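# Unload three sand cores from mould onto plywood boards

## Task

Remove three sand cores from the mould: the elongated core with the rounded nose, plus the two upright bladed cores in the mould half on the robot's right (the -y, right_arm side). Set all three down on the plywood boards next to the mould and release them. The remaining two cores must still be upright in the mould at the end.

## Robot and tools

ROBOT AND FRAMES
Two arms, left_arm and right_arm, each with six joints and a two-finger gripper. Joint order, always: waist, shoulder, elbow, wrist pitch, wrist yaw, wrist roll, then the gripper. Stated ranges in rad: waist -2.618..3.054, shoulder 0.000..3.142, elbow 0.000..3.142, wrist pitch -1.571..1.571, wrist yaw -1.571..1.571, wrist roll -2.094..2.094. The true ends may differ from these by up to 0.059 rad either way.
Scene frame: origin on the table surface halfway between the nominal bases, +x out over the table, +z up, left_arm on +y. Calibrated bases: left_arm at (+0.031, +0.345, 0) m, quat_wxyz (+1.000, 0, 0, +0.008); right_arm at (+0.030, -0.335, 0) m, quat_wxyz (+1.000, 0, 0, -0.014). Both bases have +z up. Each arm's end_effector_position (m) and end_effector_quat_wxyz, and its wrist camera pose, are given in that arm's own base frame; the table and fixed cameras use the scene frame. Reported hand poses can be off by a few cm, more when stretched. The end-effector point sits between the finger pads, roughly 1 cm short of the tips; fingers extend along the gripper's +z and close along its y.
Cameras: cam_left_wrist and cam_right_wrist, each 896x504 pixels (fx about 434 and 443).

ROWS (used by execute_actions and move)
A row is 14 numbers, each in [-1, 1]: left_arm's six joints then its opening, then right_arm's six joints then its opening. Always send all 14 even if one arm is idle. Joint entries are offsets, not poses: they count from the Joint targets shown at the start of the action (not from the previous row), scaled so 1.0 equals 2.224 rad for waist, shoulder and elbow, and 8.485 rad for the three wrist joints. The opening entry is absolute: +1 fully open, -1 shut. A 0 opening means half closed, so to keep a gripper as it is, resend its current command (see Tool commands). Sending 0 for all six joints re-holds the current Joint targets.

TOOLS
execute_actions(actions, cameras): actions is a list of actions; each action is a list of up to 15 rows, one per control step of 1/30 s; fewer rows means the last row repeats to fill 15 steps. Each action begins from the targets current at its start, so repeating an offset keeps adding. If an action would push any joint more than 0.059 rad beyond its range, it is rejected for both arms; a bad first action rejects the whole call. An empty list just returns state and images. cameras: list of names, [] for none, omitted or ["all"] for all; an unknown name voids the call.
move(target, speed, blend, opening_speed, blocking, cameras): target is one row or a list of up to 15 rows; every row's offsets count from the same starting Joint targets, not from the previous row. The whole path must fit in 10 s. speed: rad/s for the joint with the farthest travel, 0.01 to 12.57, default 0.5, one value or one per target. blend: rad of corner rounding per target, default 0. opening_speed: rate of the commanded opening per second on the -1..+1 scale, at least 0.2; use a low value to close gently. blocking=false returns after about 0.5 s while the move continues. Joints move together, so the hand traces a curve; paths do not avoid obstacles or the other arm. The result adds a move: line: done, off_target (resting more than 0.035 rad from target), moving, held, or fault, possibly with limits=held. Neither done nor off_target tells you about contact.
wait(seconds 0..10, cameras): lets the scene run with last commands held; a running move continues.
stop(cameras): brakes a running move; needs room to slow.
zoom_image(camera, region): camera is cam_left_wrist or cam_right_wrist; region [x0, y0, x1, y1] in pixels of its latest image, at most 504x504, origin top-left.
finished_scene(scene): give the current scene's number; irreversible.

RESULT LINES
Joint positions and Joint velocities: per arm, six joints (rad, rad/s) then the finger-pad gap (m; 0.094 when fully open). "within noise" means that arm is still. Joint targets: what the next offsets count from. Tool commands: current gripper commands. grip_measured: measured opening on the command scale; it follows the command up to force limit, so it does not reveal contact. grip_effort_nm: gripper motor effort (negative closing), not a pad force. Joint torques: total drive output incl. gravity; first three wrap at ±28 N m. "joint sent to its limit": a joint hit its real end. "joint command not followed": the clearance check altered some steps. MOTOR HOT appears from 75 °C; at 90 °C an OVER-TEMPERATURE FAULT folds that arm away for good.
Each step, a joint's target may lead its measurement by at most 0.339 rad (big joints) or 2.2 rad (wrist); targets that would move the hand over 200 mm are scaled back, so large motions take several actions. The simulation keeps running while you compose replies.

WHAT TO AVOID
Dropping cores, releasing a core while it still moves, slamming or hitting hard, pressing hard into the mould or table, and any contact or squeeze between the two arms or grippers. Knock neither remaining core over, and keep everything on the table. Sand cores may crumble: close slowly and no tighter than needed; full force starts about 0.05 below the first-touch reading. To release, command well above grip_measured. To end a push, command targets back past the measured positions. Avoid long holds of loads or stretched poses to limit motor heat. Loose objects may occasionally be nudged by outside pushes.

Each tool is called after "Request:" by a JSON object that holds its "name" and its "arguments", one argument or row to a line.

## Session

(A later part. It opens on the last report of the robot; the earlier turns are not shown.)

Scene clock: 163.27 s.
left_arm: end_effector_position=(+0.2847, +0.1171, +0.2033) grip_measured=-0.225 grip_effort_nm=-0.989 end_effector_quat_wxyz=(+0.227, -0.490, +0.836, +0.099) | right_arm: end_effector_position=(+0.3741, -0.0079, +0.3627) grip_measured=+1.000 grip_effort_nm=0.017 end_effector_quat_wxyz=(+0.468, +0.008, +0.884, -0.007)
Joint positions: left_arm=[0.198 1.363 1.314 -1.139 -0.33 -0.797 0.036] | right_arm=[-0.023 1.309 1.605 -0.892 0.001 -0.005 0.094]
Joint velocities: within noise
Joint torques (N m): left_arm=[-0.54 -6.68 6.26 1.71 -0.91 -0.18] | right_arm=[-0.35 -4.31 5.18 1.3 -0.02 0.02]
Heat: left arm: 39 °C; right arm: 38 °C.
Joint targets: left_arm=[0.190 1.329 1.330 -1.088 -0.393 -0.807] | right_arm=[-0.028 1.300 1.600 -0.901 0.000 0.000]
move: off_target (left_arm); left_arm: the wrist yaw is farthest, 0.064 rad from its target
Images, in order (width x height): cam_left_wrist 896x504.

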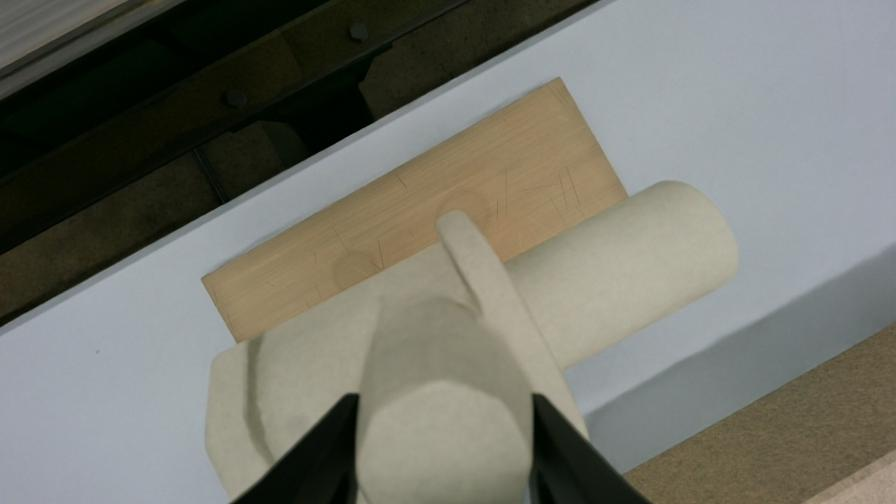

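Request:
{"name": "move", "arguments": {
  "target": [0,-0.009,-0.0967,0.023,0,0,-0.65,0,0,0,0,0,0,1],
  "speed": 0.3,
  "cameras": ["cam_left_wrist"]
}}

Request:
{"name": "move", "arguments": {
  "target": [0,-0.0018,-0.02,0.0046,0,0,-0.65,0,0,0,0,0,0,1],
  "speed": 0.1,
  "cameras": ["cam_left_wrist"]
}}

Scene clock: 168.30 s.
left_arm: end_effector_position=(+0.2817, +0.1168, +0.1467) grip_measured=-0.225 grip_effort_nm=-1.004 end_effector_quat_wxyz=(+0.212, -0.489, +0.839, +0.105) | right_arm: end_effector_position=(+0.3741, -0.0079, +0.3627) grip_measured=+1.000 grip_effort_nm=0.022 end_effector_quat_wxyz=(+0.468, +0.008, +0.884, -0.007)
Joint positions: left_arm=[0.198 1.363 1.099 -0.958 -0.332 -0.799 0.036] | right_arm=[-0.023 1.309 1.605 -0.892 0.001 -0.005 0.094]
Joint velocities: within noise
Joint torques (N m): left_arm=[-0.57 -8.27 6.35 1.81 -0.89 -0.16] | right_arm=[-0.35 -4.33 5.18 1.3 -0.02 0.01]
Heat: left arm: 38 °C; right arm: 39 °C.
Joint targets: left_arm=[0.190 1.309 1.115 -0.894 -0.393 -0.807] | right_arm=[-0.028 1.300 1.600 -0.901 0.000 0.000]
move: off_target (left_arm); left_arm: the wrist pitch is farthest, 0.065 rad from its target
Images, in order (width x height): cam_left_wrist 896x504.

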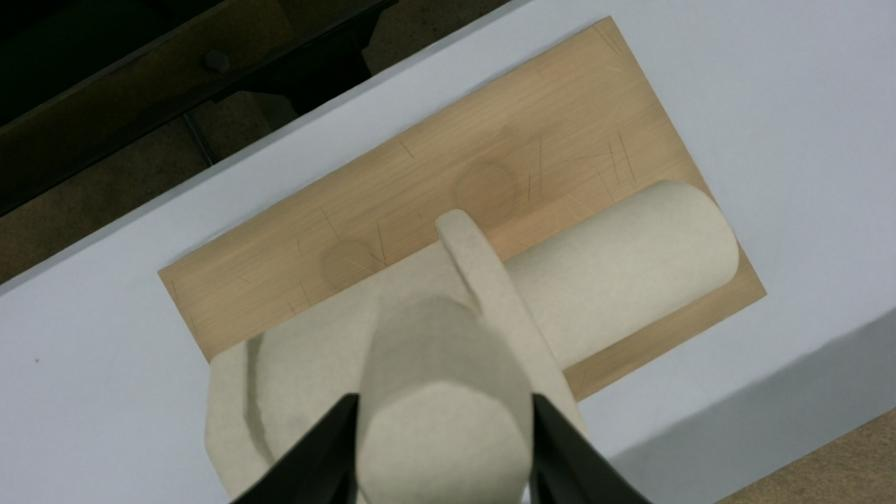

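Scene clock: 169.33 s.
left_arm: end_effector_position=(+0.2804, +0.1166, +0.1357) grip_measured=-0.225 grip_effort_nm=-0.999 end_effector_quat_wxyz=(+0.210, -0.489, +0.840, +0.106) | right_arm: end_effector_position=(+0.3741, -0.0079, +0.3627) grip_measured=+1.000 grip_effort_nm=0.022 end_effector_quat_wxyz=(+0.468, +0.008, +0.884, -0.007)
Joint positions: left_arm=[0.198 1.363 1.057 -0.919 -0.332 -0.799 0.036] | right_arm=[-0.023 1.309 1.605 -0.892 0.001 -0.005 0.094]
Joint velocities: within noise
Joint torques (N m): left_arm=[-0.51 -8.47 6.2 1.79 -0.89 -0.15] | right_arm=[-0.35 -4.34 5.22 1.3 -0.02 0.02]
Heat: left arm: 38 °C; right arm: 39 °C.
Joint targets: left_arm=[0.190 1.305 1.071 -0.854 -0.393 -0.807] | right_arm=[-0.028 1.300 1.600 -0.901 0.000 0.000]
move: off_target (left_arm); left_arm: the wrist pitch is farthest, 0.064 rad from its target
Images, in order (width x height): cam_left_wrist 896x504.

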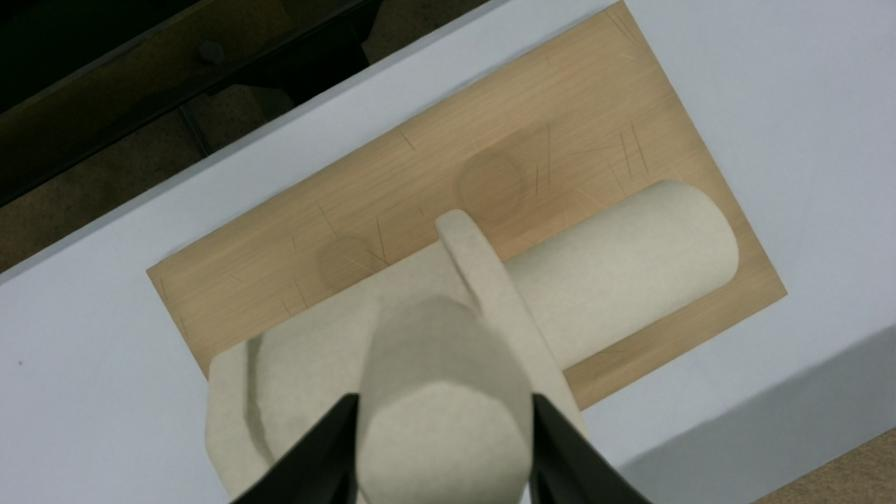

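Request:
{"name": "move", "arguments": {
  "target": [0.027,-0.0018,-0.02,0.0046,0,0,-0.65,0,0,0,0,0,0,1],
  "speed": 0.1,
  "cameras": ["cam_left_wrist"]
}}

Request:
{"name": "move", "arguments": {
  "target": [0,-0.0018,-0.02,0.0046,0,0,-0.65,0,0,0,0,0,0,1],
  "speed": 0.1,
  "cameras": ["cam_left_wrist"]
}}

Scene clock: 173.20 s.
left_arm: end_effector_position=(+0.2725, +0.1291, +0.1253) grip_measured=-0.225 grip_effort_nm=-0.999 end_effector_quat_wxyz=(+0.207, -0.509, +0.828, +0.111) | right_arm: end_effector_position=(+0.3741, -0.0079, +0.3627) grip_measured=+1.000 grip_effort_nm=0.022 end_effector_quat_wxyz=(+0.468, +0.008, +0.884, -0.007)
Joint positions: left_arm=[0.244 1.359 1.013 -0.88 -0.334 -0.799 0.036] | right_arm=[-0.023 1.309 1.605 -0.892 0.001 -0.005 0.094]
Joint velocities: within noise
Joint torques (N m): left_arm=[0.54 -8.54 6.17 1.81 -0.86 -0.15] | right_arm=[-0.35 -4.34 5.19 1.3 -0.02 0.01]
Heat: left arm: 38 °C; right arm: 39 °C.
Joint targets: left_arm=[0.250 1.301 1.026 -0.816 -0.393 -0.808] | right_arm=[-0.028 1.300 1.600 -0.901 0.000 0.000]
move: off_target (left_arm); left_arm: the wrist pitch is farthest, 0.065 rad from its target
Images, in order (width x height): cam_left_wrist 896x504.

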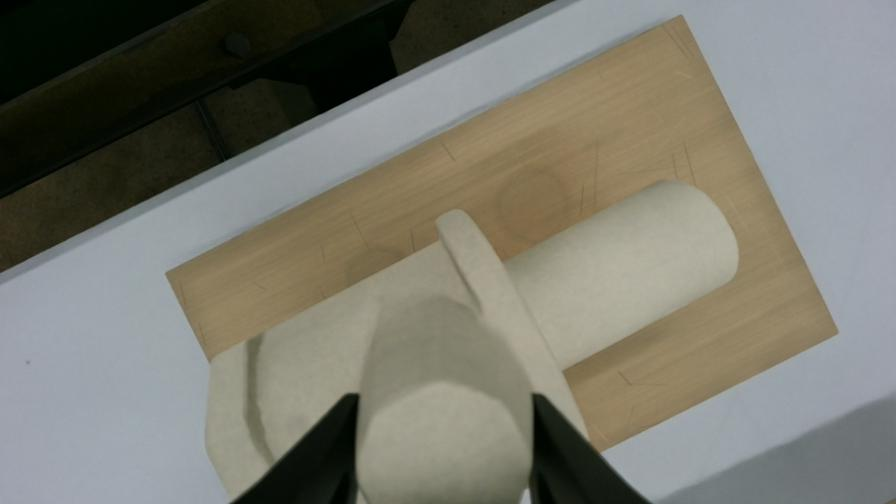

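Scene clock: 174.23 s.
left_arm: end_effector_position=(+0.2699, +0.1285, +0.1152) grip_measured=-0.225 grip_effort_nm=-1.004 end_effector_quat_wxyz=(+0.207, -0.509, +0.828, +0.111) | right_arm: end_effector_position=(+0.3741, -0.0079, +0.3627) grip_measured=+1.000 grip_effort_nm=0.017 end_effector_quat_wxyz=(+0.468, +0.008, +0.884, -0.007)
Joint positions: left_arm=[0.244 1.354 0.968 -0.841 -0.334 -0.799 0.036] | right_arm=[-0.023 1.309 1.605 -0.892 0.001 -0.005 0.094]
Joint velocities: within noise
Joint torques (N m): left_arm=[0.51 -8.44 6.19 1.78 -0.88 -0.17] | right_arm=[-0.36 -4.33 5.18 1.3 -0.02 0.01]
Heat: left arm: 38 °C; right arm: 39 °C.
Joint targets: left_arm=[0.250 1.297 0.982 -0.776 -0.393 -0.808] | right_arm=[-0.028 1.300 1.600 -0.901 0.000 0.000]
move: off_target (left_arm); left_arm: the wrist pitch is farthest, 0.064 rad from its target
Images, in order (width x height): cam_left_wrist 896x504.

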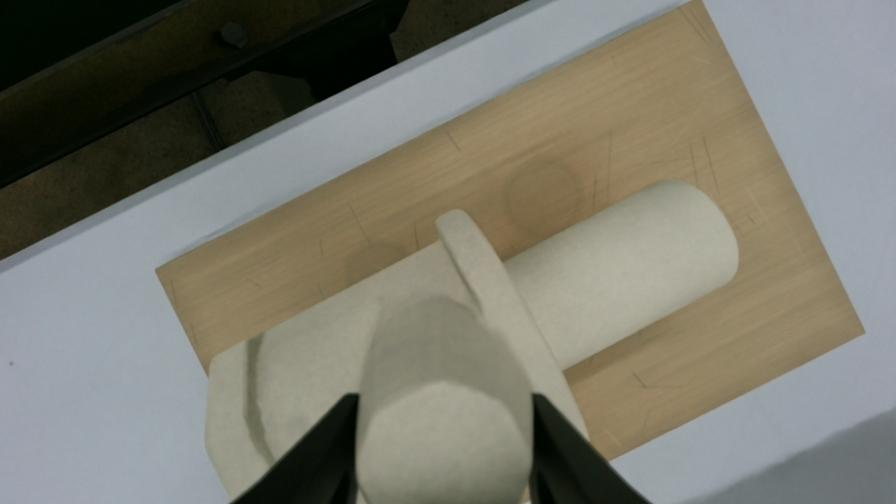

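Request:
{"name": "move", "arguments": {
  "target": [
    [0,0.0517,0.0517,0,0,0,-0.65,0,0,0,0,0,0,1],
    [0,0.0499,0.0247,0.0062,0,0,-0.65,0,0,0,0,0,0,1]
  ],
  "speed": 0.12,
  "cameras": ["cam_left_wrist"]
}}

Request:
{"name": "move", "arguments": {
  "target": [0,0,-0.02,0.0046,0,0,-0.65,0,0,0,0,0,0,1],
  "speed": 0.1,
  "cameras": ["cam_left_wrist"]
}}

Scene clock: 180.67 s.
left_arm: end_effector_position=(+0.2935, +0.1344, +0.1182) grip_measured=-0.225 grip_effort_nm=-0.994 end_effector_quat_wxyz=(+0.223, -0.510, +0.824, +0.106) | right_arm: end_effector_position=(+0.3741, -0.0079, +0.3627) grip_measured=+1.000 grip_effort_nm=0.022 end_effector_quat_wxyz=(+0.468, +0.008, +0.884, -0.007)
Joint positions: left_arm=[0.244 1.42 1.022 -0.795 -0.334 -0.799 0.036] | right_arm=[-0.023 1.309 1.605 -0.892 0.001 -0.005 0.094]
Joint velocities: within noise
Joint torques (N m): left_arm=[0.53 -5.44 6.19 1.92 -0.87 -0.17] | right_arm=[-0.35 -4.33 5.18 1.29 -0.02 0.02]
Heat: left arm: 38 °C; right arm: 39 °C.
Joint targets: left_arm=[0.250 1.408 1.036 -0.724 -0.393 -0.807] | right_arm=[-0.028 1.300 1.600 -0.900 0.000 0.000]
move: off_target (left_arm); left_arm: the wrist pitch is farthest, 0.072 rad from its target
Images, in order (width x height): cam_left_wrist 896x504.

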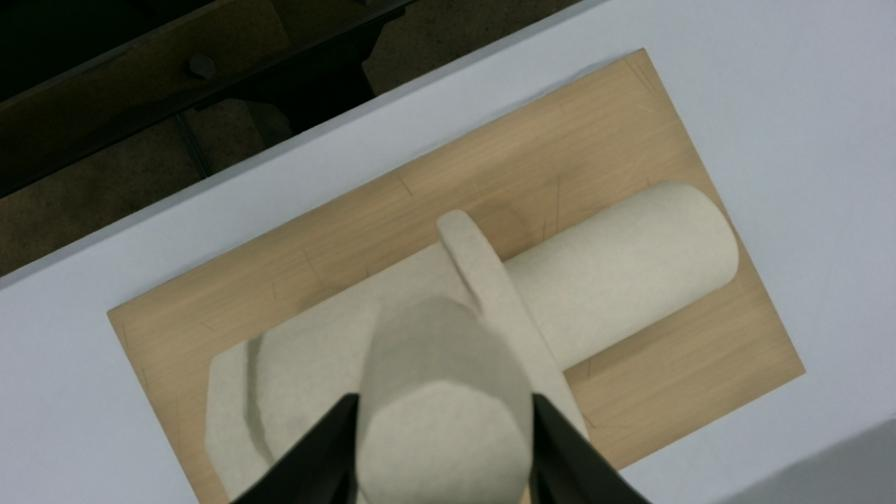

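Scene clock: 181.67 s.
left_arm: end_effector_position=(+0.2911, +0.1338, +0.1074) grip_measured=-0.225 grip_effort_nm=-1.004 end_effector_quat_wxyz=(+0.222, -0.510, +0.825, +0.107) | right_arm: end_effector_position=(+0.3741, -0.0079, +0.3627) grip_measured=+1.000 grip_effort_nm=0.017 end_effector_quat_wxyz=(+0.468, +0.008, +0.884, -0.007)
Joint positions: left_arm=[0.244 1.42 0.98 -0.756 -0.334 -0.799 0.036] | right_arm=[-0.023 1.309 1.605 -0.892 0.001 -0.005 0.094]
Joint velocities: within noise
Joint torques (N m): left_arm=[0.53 -5.45 6 1.92 -0.85 -0.15] | right_arm=[-0.38 -4.34 5.19 1.3 -0.03 0.01]
Heat: left arm: 38 °C; right arm: 39 °C.
Joint targets: left_arm=[0.250 1.408 0.992 -0.685 -0.393 -0.807] | right_arm=[-0.028 1.300 1.600 -0.900 0.000 0.000]
move: off_target (left_arm); left_arm: the wrist pitch is farthest, 0.071 rad from its target
Images, in order (width x height): cam_left_wrist 896x504.

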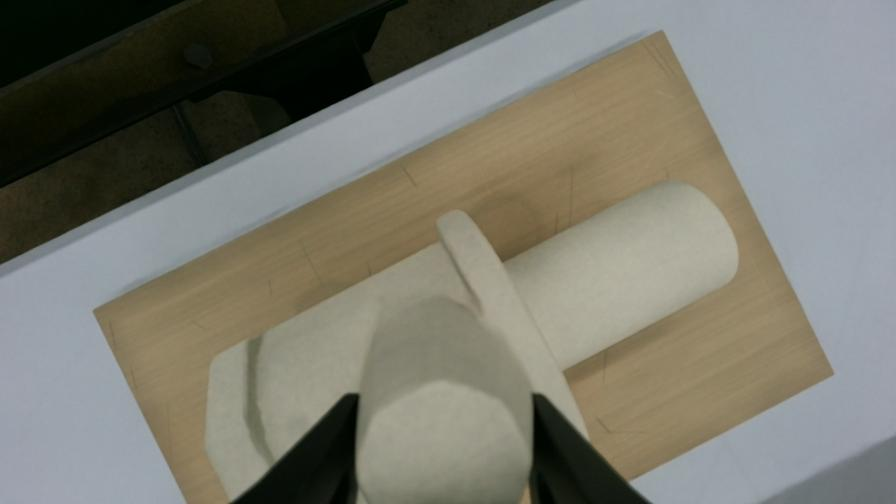

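Request:
{"name": "move", "arguments": {
  "target": [0,0,-0.016,0.0037,0,0,-0.65,0,0,0,0,0,0,1],
  "speed": 0.08,
  "cameras": []
}}

Request:
{"name": "move", "arguments": {
  "target": [0,0,-0.016,0.0037,0,0,-0.65,0,0,0,0,0,0,1],
  "speed": 0.08,
  "cameras": ["cam_left_wrist"]
}}

Scene clock: 185.73 s.
left_arm: end_effector_position=(+0.2914, +0.1376, +0.1061) grip_measured=-0.225 grip_effort_nm=-0.999 end_effector_quat_wxyz=(+0.229, -0.511, +0.821, +0.115) | right_arm: end_effector_position=(+0.3741, -0.0079, +0.3627) grip_measured=+1.000 grip_effort_nm=0.022 end_effector_quat_wxyz=(+0.468, +0.008, +0.884, -0.007)
Joint positions: left_arm=[0.244 1.42 0.966 -0.73 -0.356 -0.799 0.036] | right_arm=[-0.023 1.309 1.605 -0.892 0.001 -0.005 0.094]
Joint velocities: within noise
Joint torques (N m): left_arm=[0.46 -5.42 4.3 2 -0.61 -0.13] | right_arm=[-0.36 -4.33 5.19 1.3 -0.02 0.02]
Heat: left arm: 37 °C; right arm: 39 °C.
Joint targets: left_arm=[0.250 1.408 0.956 -0.653 -0.393 -0.807] | right_arm=[-0.028 1.300 1.600 -0.900 0.000 0.000]
move: off_target (left_arm); left_arm: the wrist pitch is farthest, 0.077 rad from its target
No camera images: "cameras" was empty.

Scene clock: 186.50 s.
left_arm: end_effector_position=(+0.2924, +0.1408, +0.1059) grip_measured=-0.225 grip_effort_nm=-0.994 end_effector_quat_wxyz=(+0.244, -0.512, +0.815, +0.119) | right_arm: end_effector_position=(+0.3741, -0.0079, +0.3627) grip_measured=+1.000 grip_effort_nm=0.022 end_effector_quat_wxyz=(+0.468, +0.008, +0.884, -0.007)
Joint positions: left_arm=[0.244 1.408 0.94 -0.69 -0.373 -0.799 0.036] | right_arm=[-0.023 1.309 1.605 -0.892 0.001 -0.005 0.094]
Joint velocities: within noise
Joint torques (N m): left_arm=[0.49 -4.56 3.49 1.97 -0.41 -0.16] | right_arm=[-0.36 -4.31 5.19 1.3 -0.02 0.02]
Heat: left arm: 37 °C; right arm: 39 °C.
Joint targets: left_arm=[0.250 1.408 0.921 -0.622 -0.393 -0.807] | right_arm=[-0.028 1.300 1.600 -0.900 0.000 0.000]
move: off_target (left_arm); left_arm: the wrist pitch is farthest, 0.068 rad from its target
Images, in order (width x height): cam_left_wrist 896x504.

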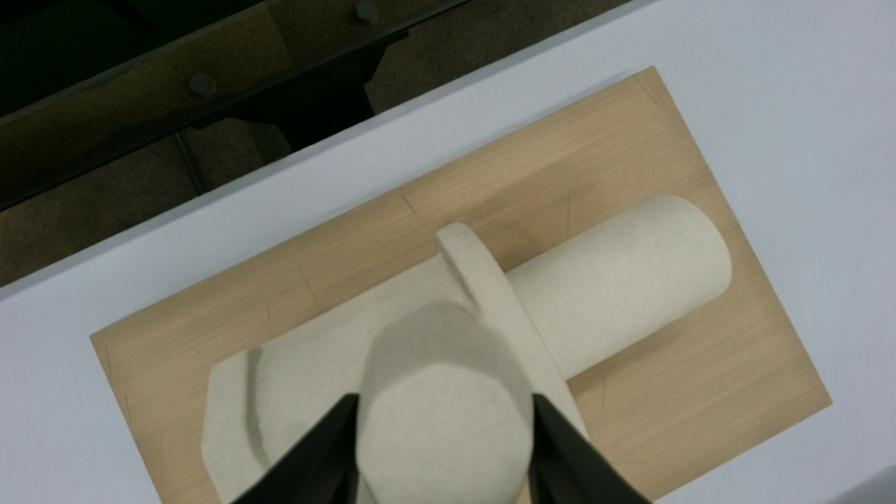

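Request:
{"name": "move", "arguments": {
  "target": [0,0,0.006,-0.0015,0,0,0.3,0,0,0,0,0,0,1],
  "opening_speed": 0.5,
  "cameras": ["cam_left_wrist"]
}}

Request:
{"name": "move", "arguments": {
  "target": [0,0,0.148,-0.034,0,0,0.3,0,0,0,0,0,0,1],
  "speed": 0.3,
  "cameras": ["cam_left_wrist"]
}}

Scene clock: 193.90 s.
left_arm: end_effector_position=(+0.3004, +0.1419, +0.1088) grip_measured=+0.298 grip_effort_nm=0.144 end_effector_quat_wxyz=(+0.260, -0.513, +0.810, +0.111) | right_arm: end_effector_position=(+0.3741, -0.0079, +0.3626) grip_measured=+1.000 grip_effort_nm=0.022 end_effector_quat_wxyz=(+0.468, +0.008, +0.884, -0.007)
Joint positions: left_arm=[0.244 1.408 0.939 -0.651 -0.368 -0.799 0.061] | right_arm=[-0.023 1.309 1.605 -0.892 0.001 -0.005 0.094]
Joint velocities: within noise
Joint torques (N m): left_arm=[0.53 -4.55 4.75 1.45 -0.51 -0.13] | right_arm=[-0.38 -4.34 5.19 1.31 -0.02 0.02]
Heat: left arm: 36 °C; right arm: 39 °C.
Joint targets: left_arm=[0.250 1.408 0.934 -0.635 -0.393 -0.807] | right_arm=[-0.028 1.300 1.600 -0.901 0.000 0.000]
move: done
Images, in order (width x height): cam_left_wrist 896x504.

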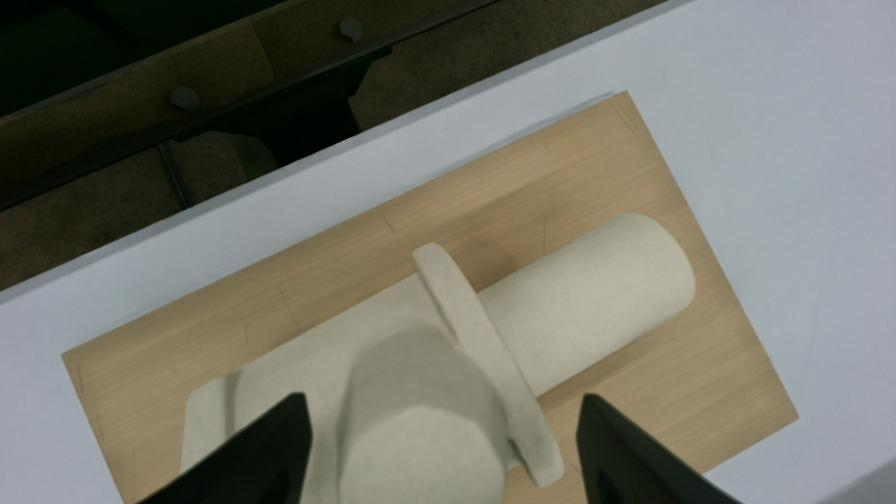

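Scene clock: 195.70 s.
left_arm: end_effector_position=(+0.3132, +0.1455, +0.1883) grip_measured=+0.298 grip_effort_nm=0.139 end_effector_quat_wxyz=(+0.276, -0.514, +0.805, +0.107) | right_arm: end_effector_position=(+0.3741, -0.0079, +0.3626) grip_measured=+1.000 grip_effort_nm=0.022 end_effector_quat_wxyz=(+0.468, +0.008, +0.884, -0.007)
Joint positions: left_arm=[0.244 1.408 1.24 -0.917 -0.37 -0.799 0.061] | right_arm=[-0.023 1.309 1.605 -0.892 0.001 -0.005 0.094]
Joint velocities: within noise
Joint torques (N m): left_arm=[0.49 -4.75 7.05 1.25 -0.47 -0.15] | right_arm=[-0.36 -4.33 5.19 1.3 -0.02 0.02]
Heat: left arm: 36 °C; right arm: 39 °C.
Joint targets: left_arm=[0.250 1.408 1.263 -0.923 -0.393 -0.807] | right_arm=[-0.028 1.300 1.600 -0.901 0.000 0.000]
move: done
Images, in order (width x height): cam_left_wrist 896x504.

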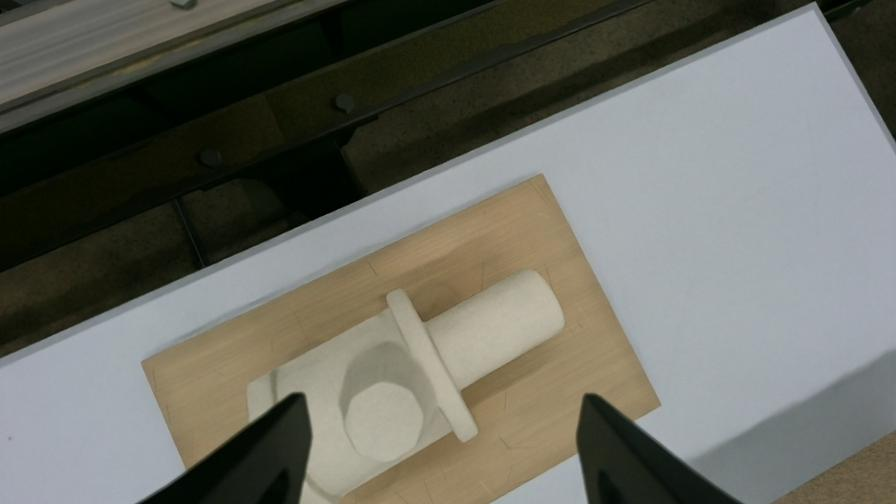

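Request:
{"name": "move", "arguments": {
  "target": [0,0,0,0,0,0,0.3,0.26,0.1664,0.0472,-0.0258,0,0,1],
  "speed": 0.8,
  "cameras": ["cam_right_wrist"]
}}

Scene clock: 201.10 s.
left_arm: end_effector_position=(+0.3130, +0.1455, +0.1882) grip_measured=+0.298 grip_effort_nm=0.144 end_effector_quat_wxyz=(+0.276, -0.514, +0.805, +0.107) | right_arm: end_effector_position=(+0.3417, +0.2137, +0.2204) grip_measured=+1.000 grip_effort_nm=0.017 end_effector_quat_wxyz=(+0.223, -0.269, +0.935, +0.064)
Joint positions: left_arm=[0.244 1.408 1.24 -0.918 -0.37 -0.799 0.061] | right_arm=[0.556 1.67 1.674 -1.106 -0.002 -0.005 0.094]
Joint velocities: within noise
Joint torques (N m): left_arm=[0.61 -4.71 7.16 1.25 -0.45 -0.14] | right_arm=[-0.5 -6.71 8.09 0.66 0.01 0.02]
Heat: left arm: 36 °C; right arm: 39 °C.
Joint targets: left_arm=[0.250 1.408 1.263 -0.923 -0.393 -0.807] | right_arm=[0.551 1.670 1.704 -1.119 0.000 0.000]
move: done
Images, in order (width x height): cam_right_wrist 896x504.

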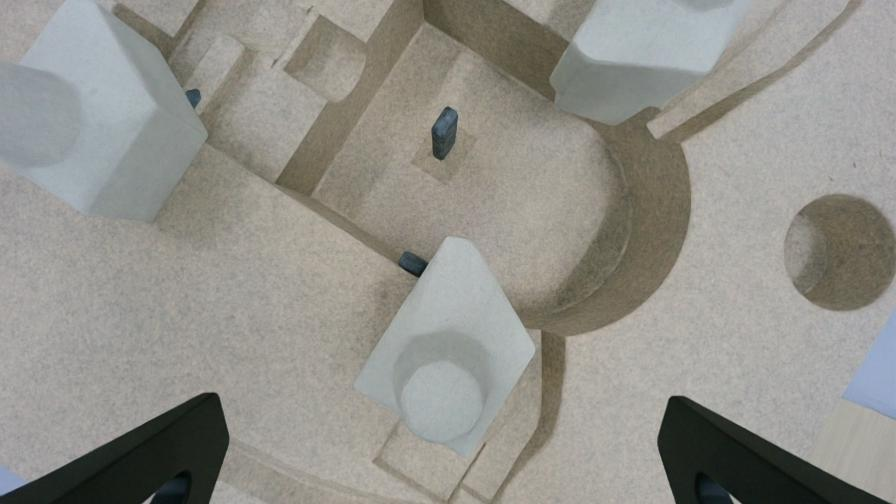

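Request:
{"name": "move", "arguments": {
  "target": [0,0,0,0,0,0,0.3,0,-0.0256,-0.1655,0.0365,0,0,0.3],
  "speed": 0.4,
  "cameras": ["cam_right_wrist"]
}}

Request:
{"name": "move", "arguments": {
  "target": [0,0,0,0,0,0,0.3,0,0,0,0,0,0,-0.65],
  "opening_speed": 0.6,
  "cameras": ["cam_right_wrist"]
}}

Scene clock: 210.30 s.
left_arm: end_effector_position=(+0.3130, +0.1455, +0.1882) grip_measured=+0.298 grip_effort_nm=0.144 end_effector_quat_wxyz=(+0.276, -0.514, +0.805, +0.107) | right_arm: end_effector_position=(+0.3335, +0.2089, +0.1428) grip_measured=+0.303 grip_effort_nm=-0.125 end_effector_quat_wxyz=(+0.204, -0.270, +0.939, +0.059)
Joint positions: left_arm=[0.244 1.408 1.24 -0.918 -0.37 -0.799 0.061] | right_arm=[0.556 1.64 1.348 -0.849 -0.003 -0.004 0.061]
Joint velocities: within noise
Joint torques (N m): left_arm=[0.5 -4.74 7.08 1.26 -0.44 -0.15] | right_arm=[-0.43 -8.79 4.9 1.15 0.02 0.01]
Heat: left arm: 37 °C; right arm: 38 °C.
Joint targets: left_arm=[0.250 1.408 1.263 -0.923 -0.393 -0.807] | right_arm=[0.551 1.614 1.336 -0.810 0.000 0.001]
move: off_target (right_arm); right_arm: the wrist pitch is farthest, 0.040 rad from its target
Images, in order (width x height): cam_right_wrist 896x504.

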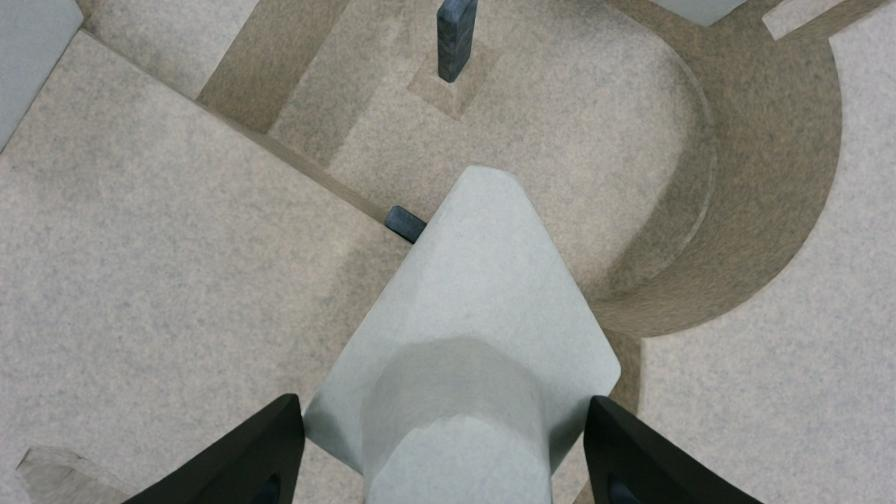

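Scene clock: 212.10 s.
left_arm: end_effector_position=(+0.3130, +0.1455, +0.1882) grip_measured=+0.298 grip_effort_nm=0.149 end_effector_quat_wxyz=(+0.276, -0.514, +0.805, +0.107) | right_arm: end_effector_position=(+0.3337, +0.2092, +0.1493) grip_measured=-0.260 grip_effort_nm=-1.009 end_effector_quat_wxyz=(+0.213, -0.267, +0.938, +0.063)
Joint positions: left_arm=[0.244 1.408 1.24 -0.918 -0.37 -0.799 0.061] | right_arm=[0.556 1.624 1.348 -0.846 -0.004 0.001 0.035]
Joint velocities: within noise
Joint torques (N m): left_arm=[0.54 -4.75 7.16 1.25 -0.45 -0.16] | right_arm=[-0.42 -7.28 4.93 1.14 0.03 -0.05]
Heat: left arm: 37 °C; right arm: 38 °C.
Joint targets: left_arm=[0.250 1.408 1.263 -0.923 -0.393 -0.807] | right_arm=[0.551 1.613 1.336 -0.810 0.000 0.001]
move: off_target (right_arm); right_arm: the wrist pitch is farthest, 0.036 rad from its target
Images, in order (width x height): cam_right_wrist 896x504.

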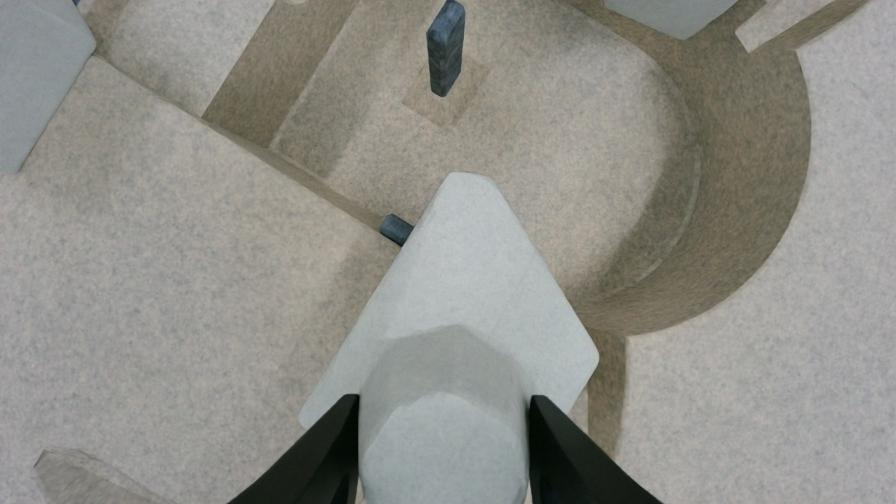

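Request:
{"name": "move", "arguments": {
  "target": [0,0,0,0,0,0,0.3,0,0.0256,0.1655,-0.0365,0,0,-0.65],
  "speed": 0.3,
  "cameras": ["cam_right_wrist"]
}}

Scene clock: 216.40 s.
left_arm: end_effector_position=(+0.3130, +0.1455, +0.1882) grip_measured=+0.298 grip_effort_nm=0.144 end_effector_quat_wxyz=(+0.276, -0.514, +0.805, +0.107) | right_arm: end_effector_position=(+0.3323, +0.2083, +0.2104) grip_measured=-0.269 grip_effort_nm=-1.009 end_effector_quat_wxyz=(+0.197, -0.268, +0.941, +0.058)
Joint positions: left_arm=[0.244 1.408 1.24 -0.918 -0.37 -0.799 0.061] | right_arm=[0.556 1.672 1.659 -1.144 -0.004 0.001 0.034]
Joint velocities: within noise
Joint torques (N m): left_arm=[0.57 -4.75 7.1 1.27 -0.45 -0.15] | right_arm=[-0.38 -6.82 9.29 1 0.02 -0.05]
Heat: left arm: 37 °C; right arm: 38 °C.
Joint targets: left_arm=[0.250 1.408 1.263 -0.923 -0.393 -0.807] | right_arm=[0.551 1.670 1.705 -1.120 0.000 0.001]
move: off_target (right_arm); right_arm: the elbow is farthest, 0.045 rad from its target
Images, in order (width x height): cam_right_wrist 896x504.

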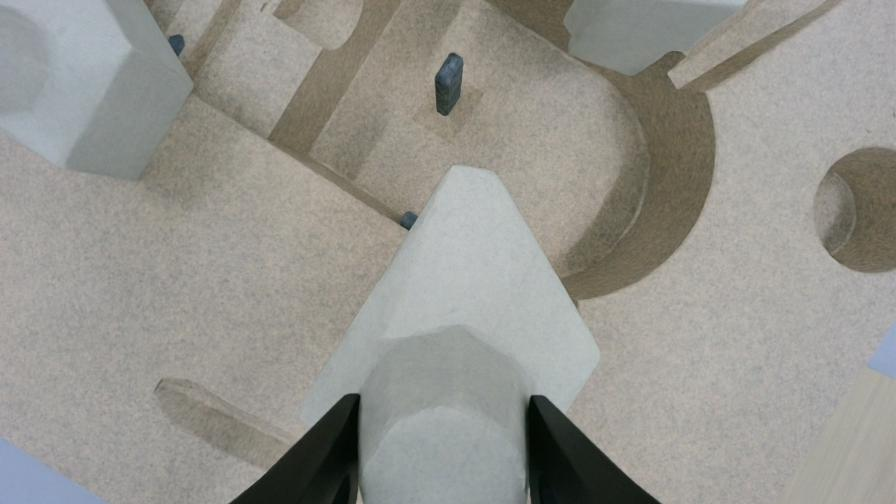

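Request:
{"name": "move", "arguments": {
  "target": [
    [0,0,0,0,0,0,0.3,0,0.0027,0.0504,-0.0126,0,0,-0.65],
    [0,0,0,0,0,0,0.3,0,-0.0904,0.01,-0.0229,0,0,-0.65]
  ],
  "speed": 0.3,
  "cameras": ["cam_right_wrist"]
}}

Scene clock: 222.13 s.
left_arm: end_effector_position=(+0.3130, +0.1455, +0.1882) grip_measured=+0.298 grip_effort_nm=0.144 end_effector_quat_wxyz=(+0.276, -0.514, +0.805, +0.107) | right_arm: end_effector_position=(+0.2844, +0.1785, +0.2694) grip_measured=-0.269 grip_effort_nm=-1.004 end_effector_quat_wxyz=(+0.212, -0.267, +0.938, +0.063)
Joint positions: left_arm=[0.244 1.408 1.24 -0.918 -0.37 -0.799 0.061] | right_arm=[0.556 1.504 1.722 -1.343 -0.004 0.001 0.034]
Joint velocities: within noise
Joint torques (N m): left_arm=[0.5 -4.72 7.17 1.26 -0.45 -0.17] | right_arm=[-0.4 -7.79 5.57 1.06 0.03 -0.05]
Heat: left arm: 37 °C; right arm: 38 °C.
Joint targets: left_arm=[0.250 1.408 1.263 -0.923 -0.393 -0.807] | right_arm=[0.551 1.470 1.727 -1.314 0.000 0.001]
move: done
Images, in order (width x height): cam_right_wrist 896x504.

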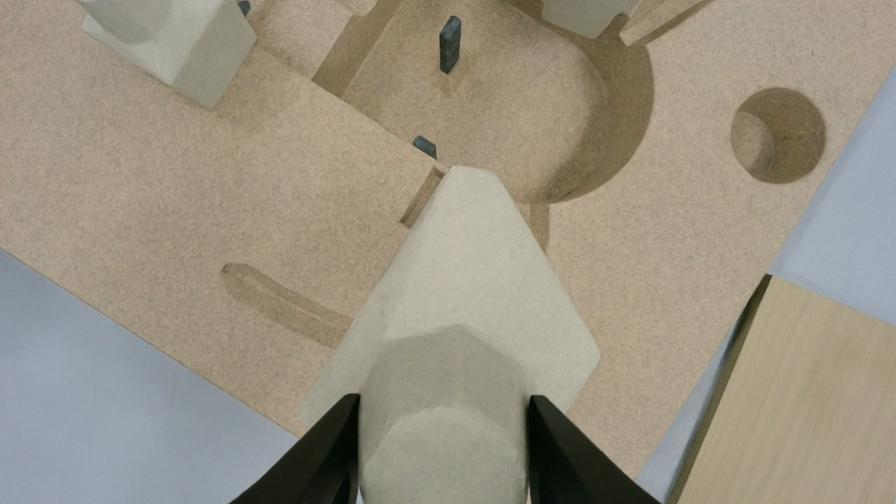

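Request:
{"name": "move", "arguments": {
  "target": [
    [0,-0.3633,-0.298,0.0734,0,0,0.3,0,0,0,0,0,0,-0.65],
    [-0.5396,-0.3633,-0.298,0.0734,0.0463,0.0951,0.3,0,0,0,0,0,0,-0.65]
  ],
  "speed": 0.8,
  "cameras": ["cam_left_wrist"]
}}

Scene clock: 229.83 s.
left_arm: end_effector_position=(+0.1692, -0.2288, +0.2527) grip_measured=+0.298 grip_effort_nm=0.134 end_effector_quat_wxyz=(+0.523, +0.363, +0.724, -0.266) | right_arm: end_effector_position=(+0.2843, +0.1785, +0.2694) grip_measured=-0.269 grip_effort_nm=-1.004 end_effector_quat_wxyz=(+0.212, -0.267, +0.938, +0.062)
Joint positions: left_arm=[-0.942 0.609 0.61 -0.318 -0.007 -0.008 0.061] | right_arm=[0.556 1.504 1.722 -1.343 -0.004 0.001 0.034]
Joint velocities: within noise
Joint torques (N m): left_arm=[-0.5 -0.23 4.92 2.4 0.1 0.02] | right_arm=[-0.43 -7.79 5.57 1.07 0.03 -0.04]
Heat: left arm: 37 °C; right arm: 38 °C.
Joint targets: left_arm=[-0.950 0.600 0.601 -0.300 -0.001 0.000] | right_arm=[0.551 1.470 1.727 -1.314 0.000 0.001]
move: done
Images, in order (width x height): cam_left_wrist 896x504.

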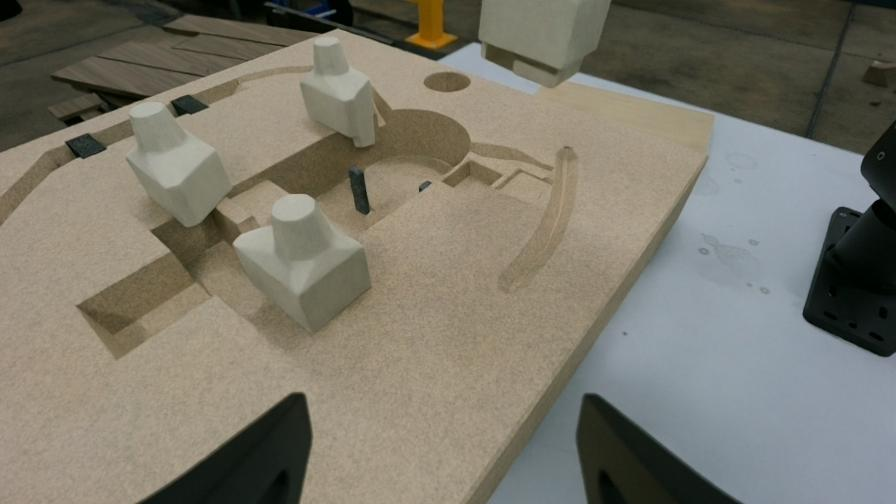

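Request:
{"name": "zoom_image", "arguments": {
  "camera": "cam_left_wrist",
  "region": [450, 0, 650, 120]
}}

Request:
{"name": "move", "arguments": {
  "target": [-0.05,0,0,-0.035,0,0,0.3,0,0,0,0,0,0,-0.65],
  "speed": 0.8,
  "cameras": ["cam_left_wrist"]
}}

Scaled by 2.520.

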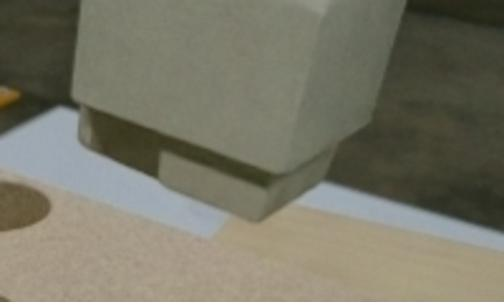

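Scene clock: 232.87 s.
left_arm: end_effector_position=(+0.1275, -0.2198, +0.1908) grip_measured=+0.298 grip_effort_nm=0.129 end_effector_quat_wxyz=(+0.406, +0.440, +0.766, -0.235) | right_arm: end_effector_position=(+0.2843, +0.1785, +0.2694) grip_measured=-0.269 grip_effort_nm=-1.004 end_effector_quat_wxyz=(+0.212, -0.267, +0.938, +0.062)
Joint positions: left_arm=[-1.053 0.608 0.61 -0.597 -0.005 -0.007 0.061] | right_arm=[0.556 1.504 1.722 -1.343 -0.004 0.001 0.034]
Joint velocities: within noise
Joint torques (N m): left_arm=[-0.47 -0.06 4.79 2.02 0.08 0.03] | right_arm=[-0.4 -7.77 5.57 1.07 0.03 -0.04]
Heat: left arm: 36 °C; right arm: 38 °C.
Joint targets: left_arm=[-1.061 0.600 0.601 -0.597 -0.001 -0.001] | right_arm=[0.551 1.470 1.727 -1.314 0.000 0.001]
move: done
Images, in order (width x height): cam_left_wrist 896x504.

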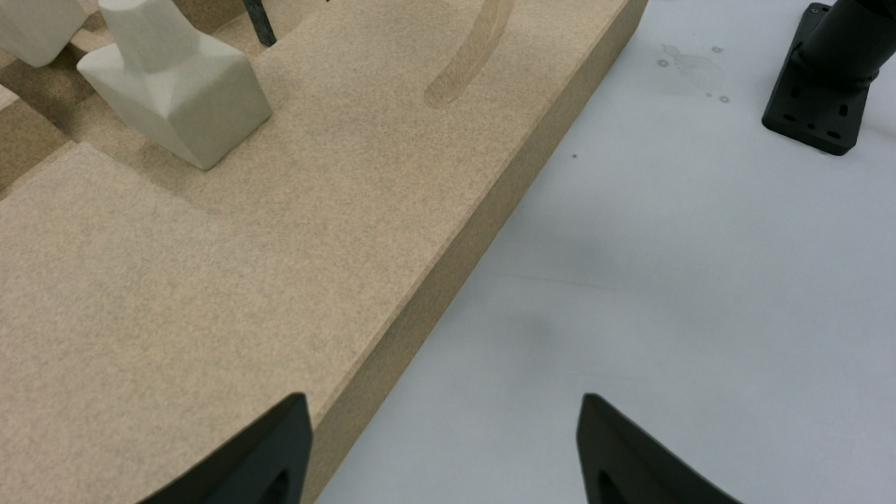

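Request:
{"name": "move", "arguments": {
  "target": [
    [0,0,0,0,0,0,0.3,-0.429,0,0,0,0,0,-0.65],
    [0,0,0,0,0,0,0.3,-0.429,-0.1124,-0.254,0.0374,0,0,-0.65],
    [0,0,0,0,0,0,0.3,-0.429,-0.11,-0.3683,0.068,0,0,-0.65]
  ],
  "speed": [0.6,0.5,0.3],
  "cameras": ["cam_right_wrist"]
}}

Scene clock: 244.47 s.
left_arm: end_effector_position=(+0.1274, -0.2197, +0.1906) grip_measured=+0.298 grip_effort_nm=0.125 end_effector_quat_wxyz=(+0.406, +0.440, +0.766, -0.235) | right_arm: end_effector_position=(+0.2661, -0.1133, +0.1138) grip_measured=-0.269 grip_effort_nm=-0.999 end_effector_quat_wxyz=(+0.203, +0.197, +0.958, -0.043)
Joint positions: left_arm=[-1.053 0.608 0.61 -0.598 -0.005 -0.007 0.061] | right_arm=[-0.405 1.254 0.9 -0.798 0.002 0.001 0.034]
Joint velocities: within noise
Joint torques (N m): left_arm=[-0.49 -0.03 4.78 2.02 0.08 0] | right_arm=[0.09 -5.75 6.37 1.33 -0.04 -0.05]
Heat: left arm: 37 °C; right arm: 38 °C.
Joint targets: left_arm=[-1.061 0.600 0.601 -0.597 -0.001 -0.001] | right_arm=[-0.403 1.225 0.907 -0.737 0.000 0.001]
move: off_target (right_arm); right_arm: the wrist pitch is farthest, 0.061 rad from its target
Images, in order (width x height): cam_right_wrist 896x504.

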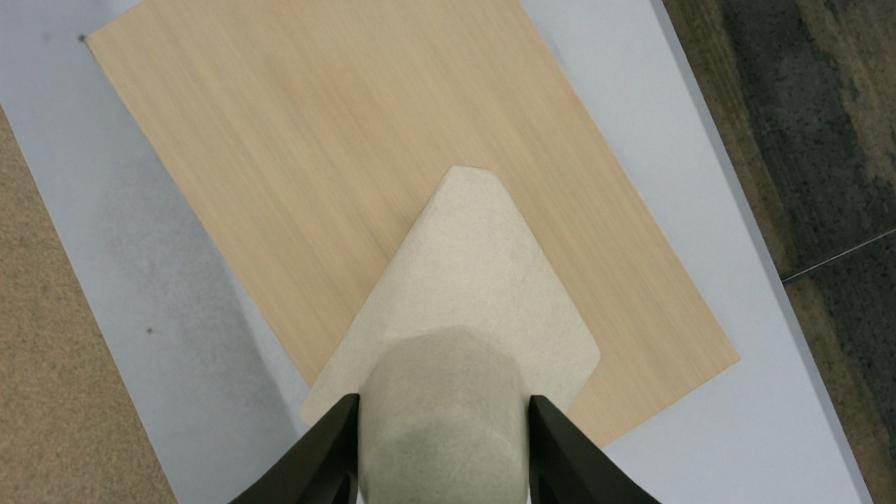

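Request:
{"name": "move", "arguments": {
  "target": [
    [0,0,0,0,0,0,0.3,-0.036,0.0517,0.0517,0,0,0,-0.65],
    [0,0,0,0,0,0,0.3,-0.036,0.0517,0.0287,0.005,0,0,-0.65]
  ],
  "speed": 0.12,
  "cameras": ["cam_right_wrist"]
}}

Request:
{"name": "move", "arguments": {
  "target": [0,0,0,0,0,0,0.3,0,0,-0.02,0.0046,0,0,-0.65],
  "speed": 0.09,
  "cameras": ["cam_right_wrist"]
}}

Request:
{"name": "move", "arguments": {
  "target": [0,0,0,0,0,0,0.3,0,0,-0.016,0.0036,0,0,-0.65],
  "speed": 0.09,
  "cameras": ["cam_right_wrist"]
}}

Scene clock: 249.20 s.
left_arm: end_effector_position=(+0.1274, -0.2197, +0.1906) grip_measured=+0.298 grip_effort_nm=0.125 end_effector_quat_wxyz=(+0.406, +0.440, +0.766, -0.235) | right_arm: end_effector_position=(+0.2811, -0.1447, +0.1175) grip_measured=-0.269 grip_effort_nm=-1.009 end_effector_quat_wxyz=(+0.212, +0.231, +0.948, -0.052)
Joint positions: left_arm=[-1.053 0.608 0.61 -0.598 -0.005 -0.007 0.061] | right_arm=[-0.477 1.343 0.97 -0.758 0.002 0.001 0.034]
Joint velocities: within noise
Joint torques (N m): left_arm=[-0.54 0.02 4.74 2.02 0.05 -0.02] | right_arm=[-0.38 -4.38 5.87 1.38 -0.03 -0.05]
Heat: left arm: 37 °C; right arm: 39 °C.
Joint targets: left_arm=[-1.061 0.600 0.601 -0.597 -0.001 -0.001] | right_arm=[-0.484 1.340 0.972 -0.695 0.000 0.001]
move: off_target (right_arm); right_arm: the wrist pitch is farthest, 0.064 rad from its target
Images, in order (width x height): cam_right_wrist 896x504.

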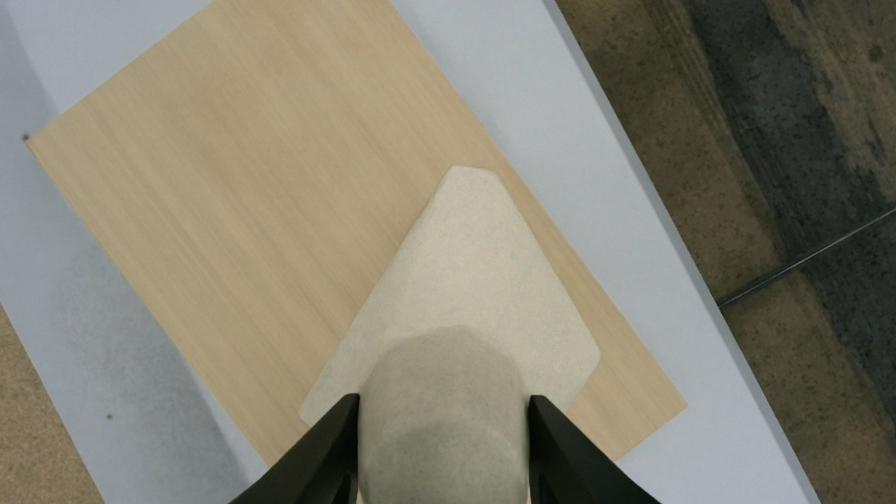

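Scene clock: 250.10 s.
left_arm: end_effector_position=(+0.1274, -0.2197, +0.1906) grip_measured=+0.298 grip_effort_nm=0.134 end_effector_quat_wxyz=(+0.406, +0.440, +0.766, -0.235) | right_arm: end_effector_position=(+0.2797, -0.1439, +0.1072) grip_measured=-0.269 grip_effort_nm=-1.004 end_effector_quat_wxyz=(+0.212, +0.231, +0.948, -0.052)
Joint positions: left_arm=[-1.053 0.608 0.61 -0.598 -0.005 -0.007 0.061] | right_arm=[-0.477 1.343 0.929 -0.716 0.002 0.001 0.034]
Joint velocities: within noise
Joint torques (N m): left_arm=[-0.51 -0.01 4.79 2.04 0.07 0.01] | right_arm=[-0.53 -4.36 5.61 1.37 -0.01 -0.04]
Heat: left arm: 37 °C; right arm: 39 °C.
Joint targets: left_arm=[-1.061 0.600 0.601 -0.597 -0.001 -0.001] | right_arm=[-0.484 1.340 0.927 -0.655 0.000 0.001]
move: off_target (right_arm); right_arm: the wrist pitch is farthest, 0.060 rad from its target
Images, in order (width x height): cam_right_wrist 896x504.

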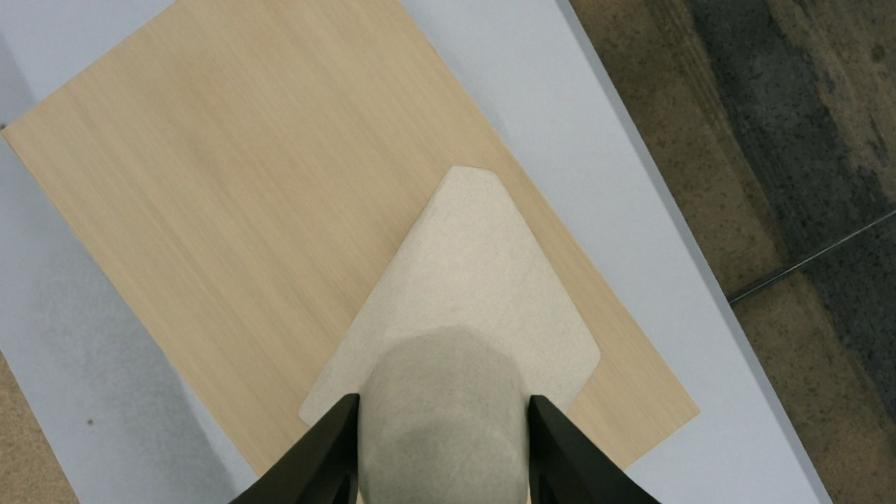

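Scene clock: 250.87 s.
left_arm: end_effector_position=(+0.1274, -0.2197, +0.1906) grip_measured=+0.298 grip_effort_nm=0.129 end_effector_quat_wxyz=(+0.406, +0.440, +0.766, -0.235) | right_arm: end_effector_position=(+0.2805, -0.1443, +0.1061) grip_measured=-0.269 grip_effort_nm=-1.004 end_effector_quat_wxyz=(+0.218, +0.231, +0.947, -0.054)
Joint positions: left_arm=[-1.053 0.608 0.61 -0.598 -0.005 -0.007 0.061] | right_arm=[-0.477 1.337 0.914 -0.695 0.002 0.001 0.034]
Joint velocities: within noise
Joint torques (N m): left_arm=[-0.5 -0.01 4.81 2.01 0.08 0.01] | right_arm=[-0.55 -3.84 4.1 1.48 -0.02 -0.05]
Heat: left arm: 37 °C; right arm: 39 °C.
Joint targets: left_arm=[-1.061 0.600 0.601 -0.597 -0.001 -0.001] | right_arm=[-0.484 1.340 0.891 -0.625 0.000 0.001]
move: off_target (right_arm); right_arm: the wrist pitch is farthest, 0.070 rad from its target
Images, in order (width x height): cam_right_wrist 896x504.

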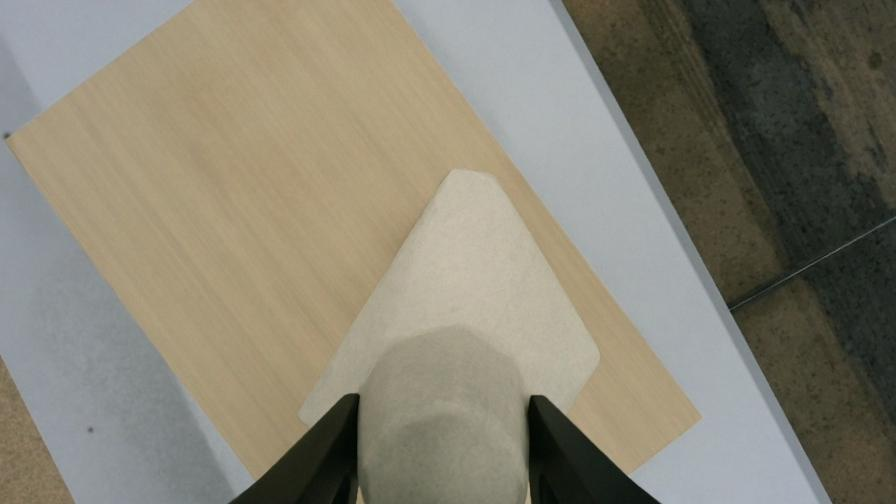

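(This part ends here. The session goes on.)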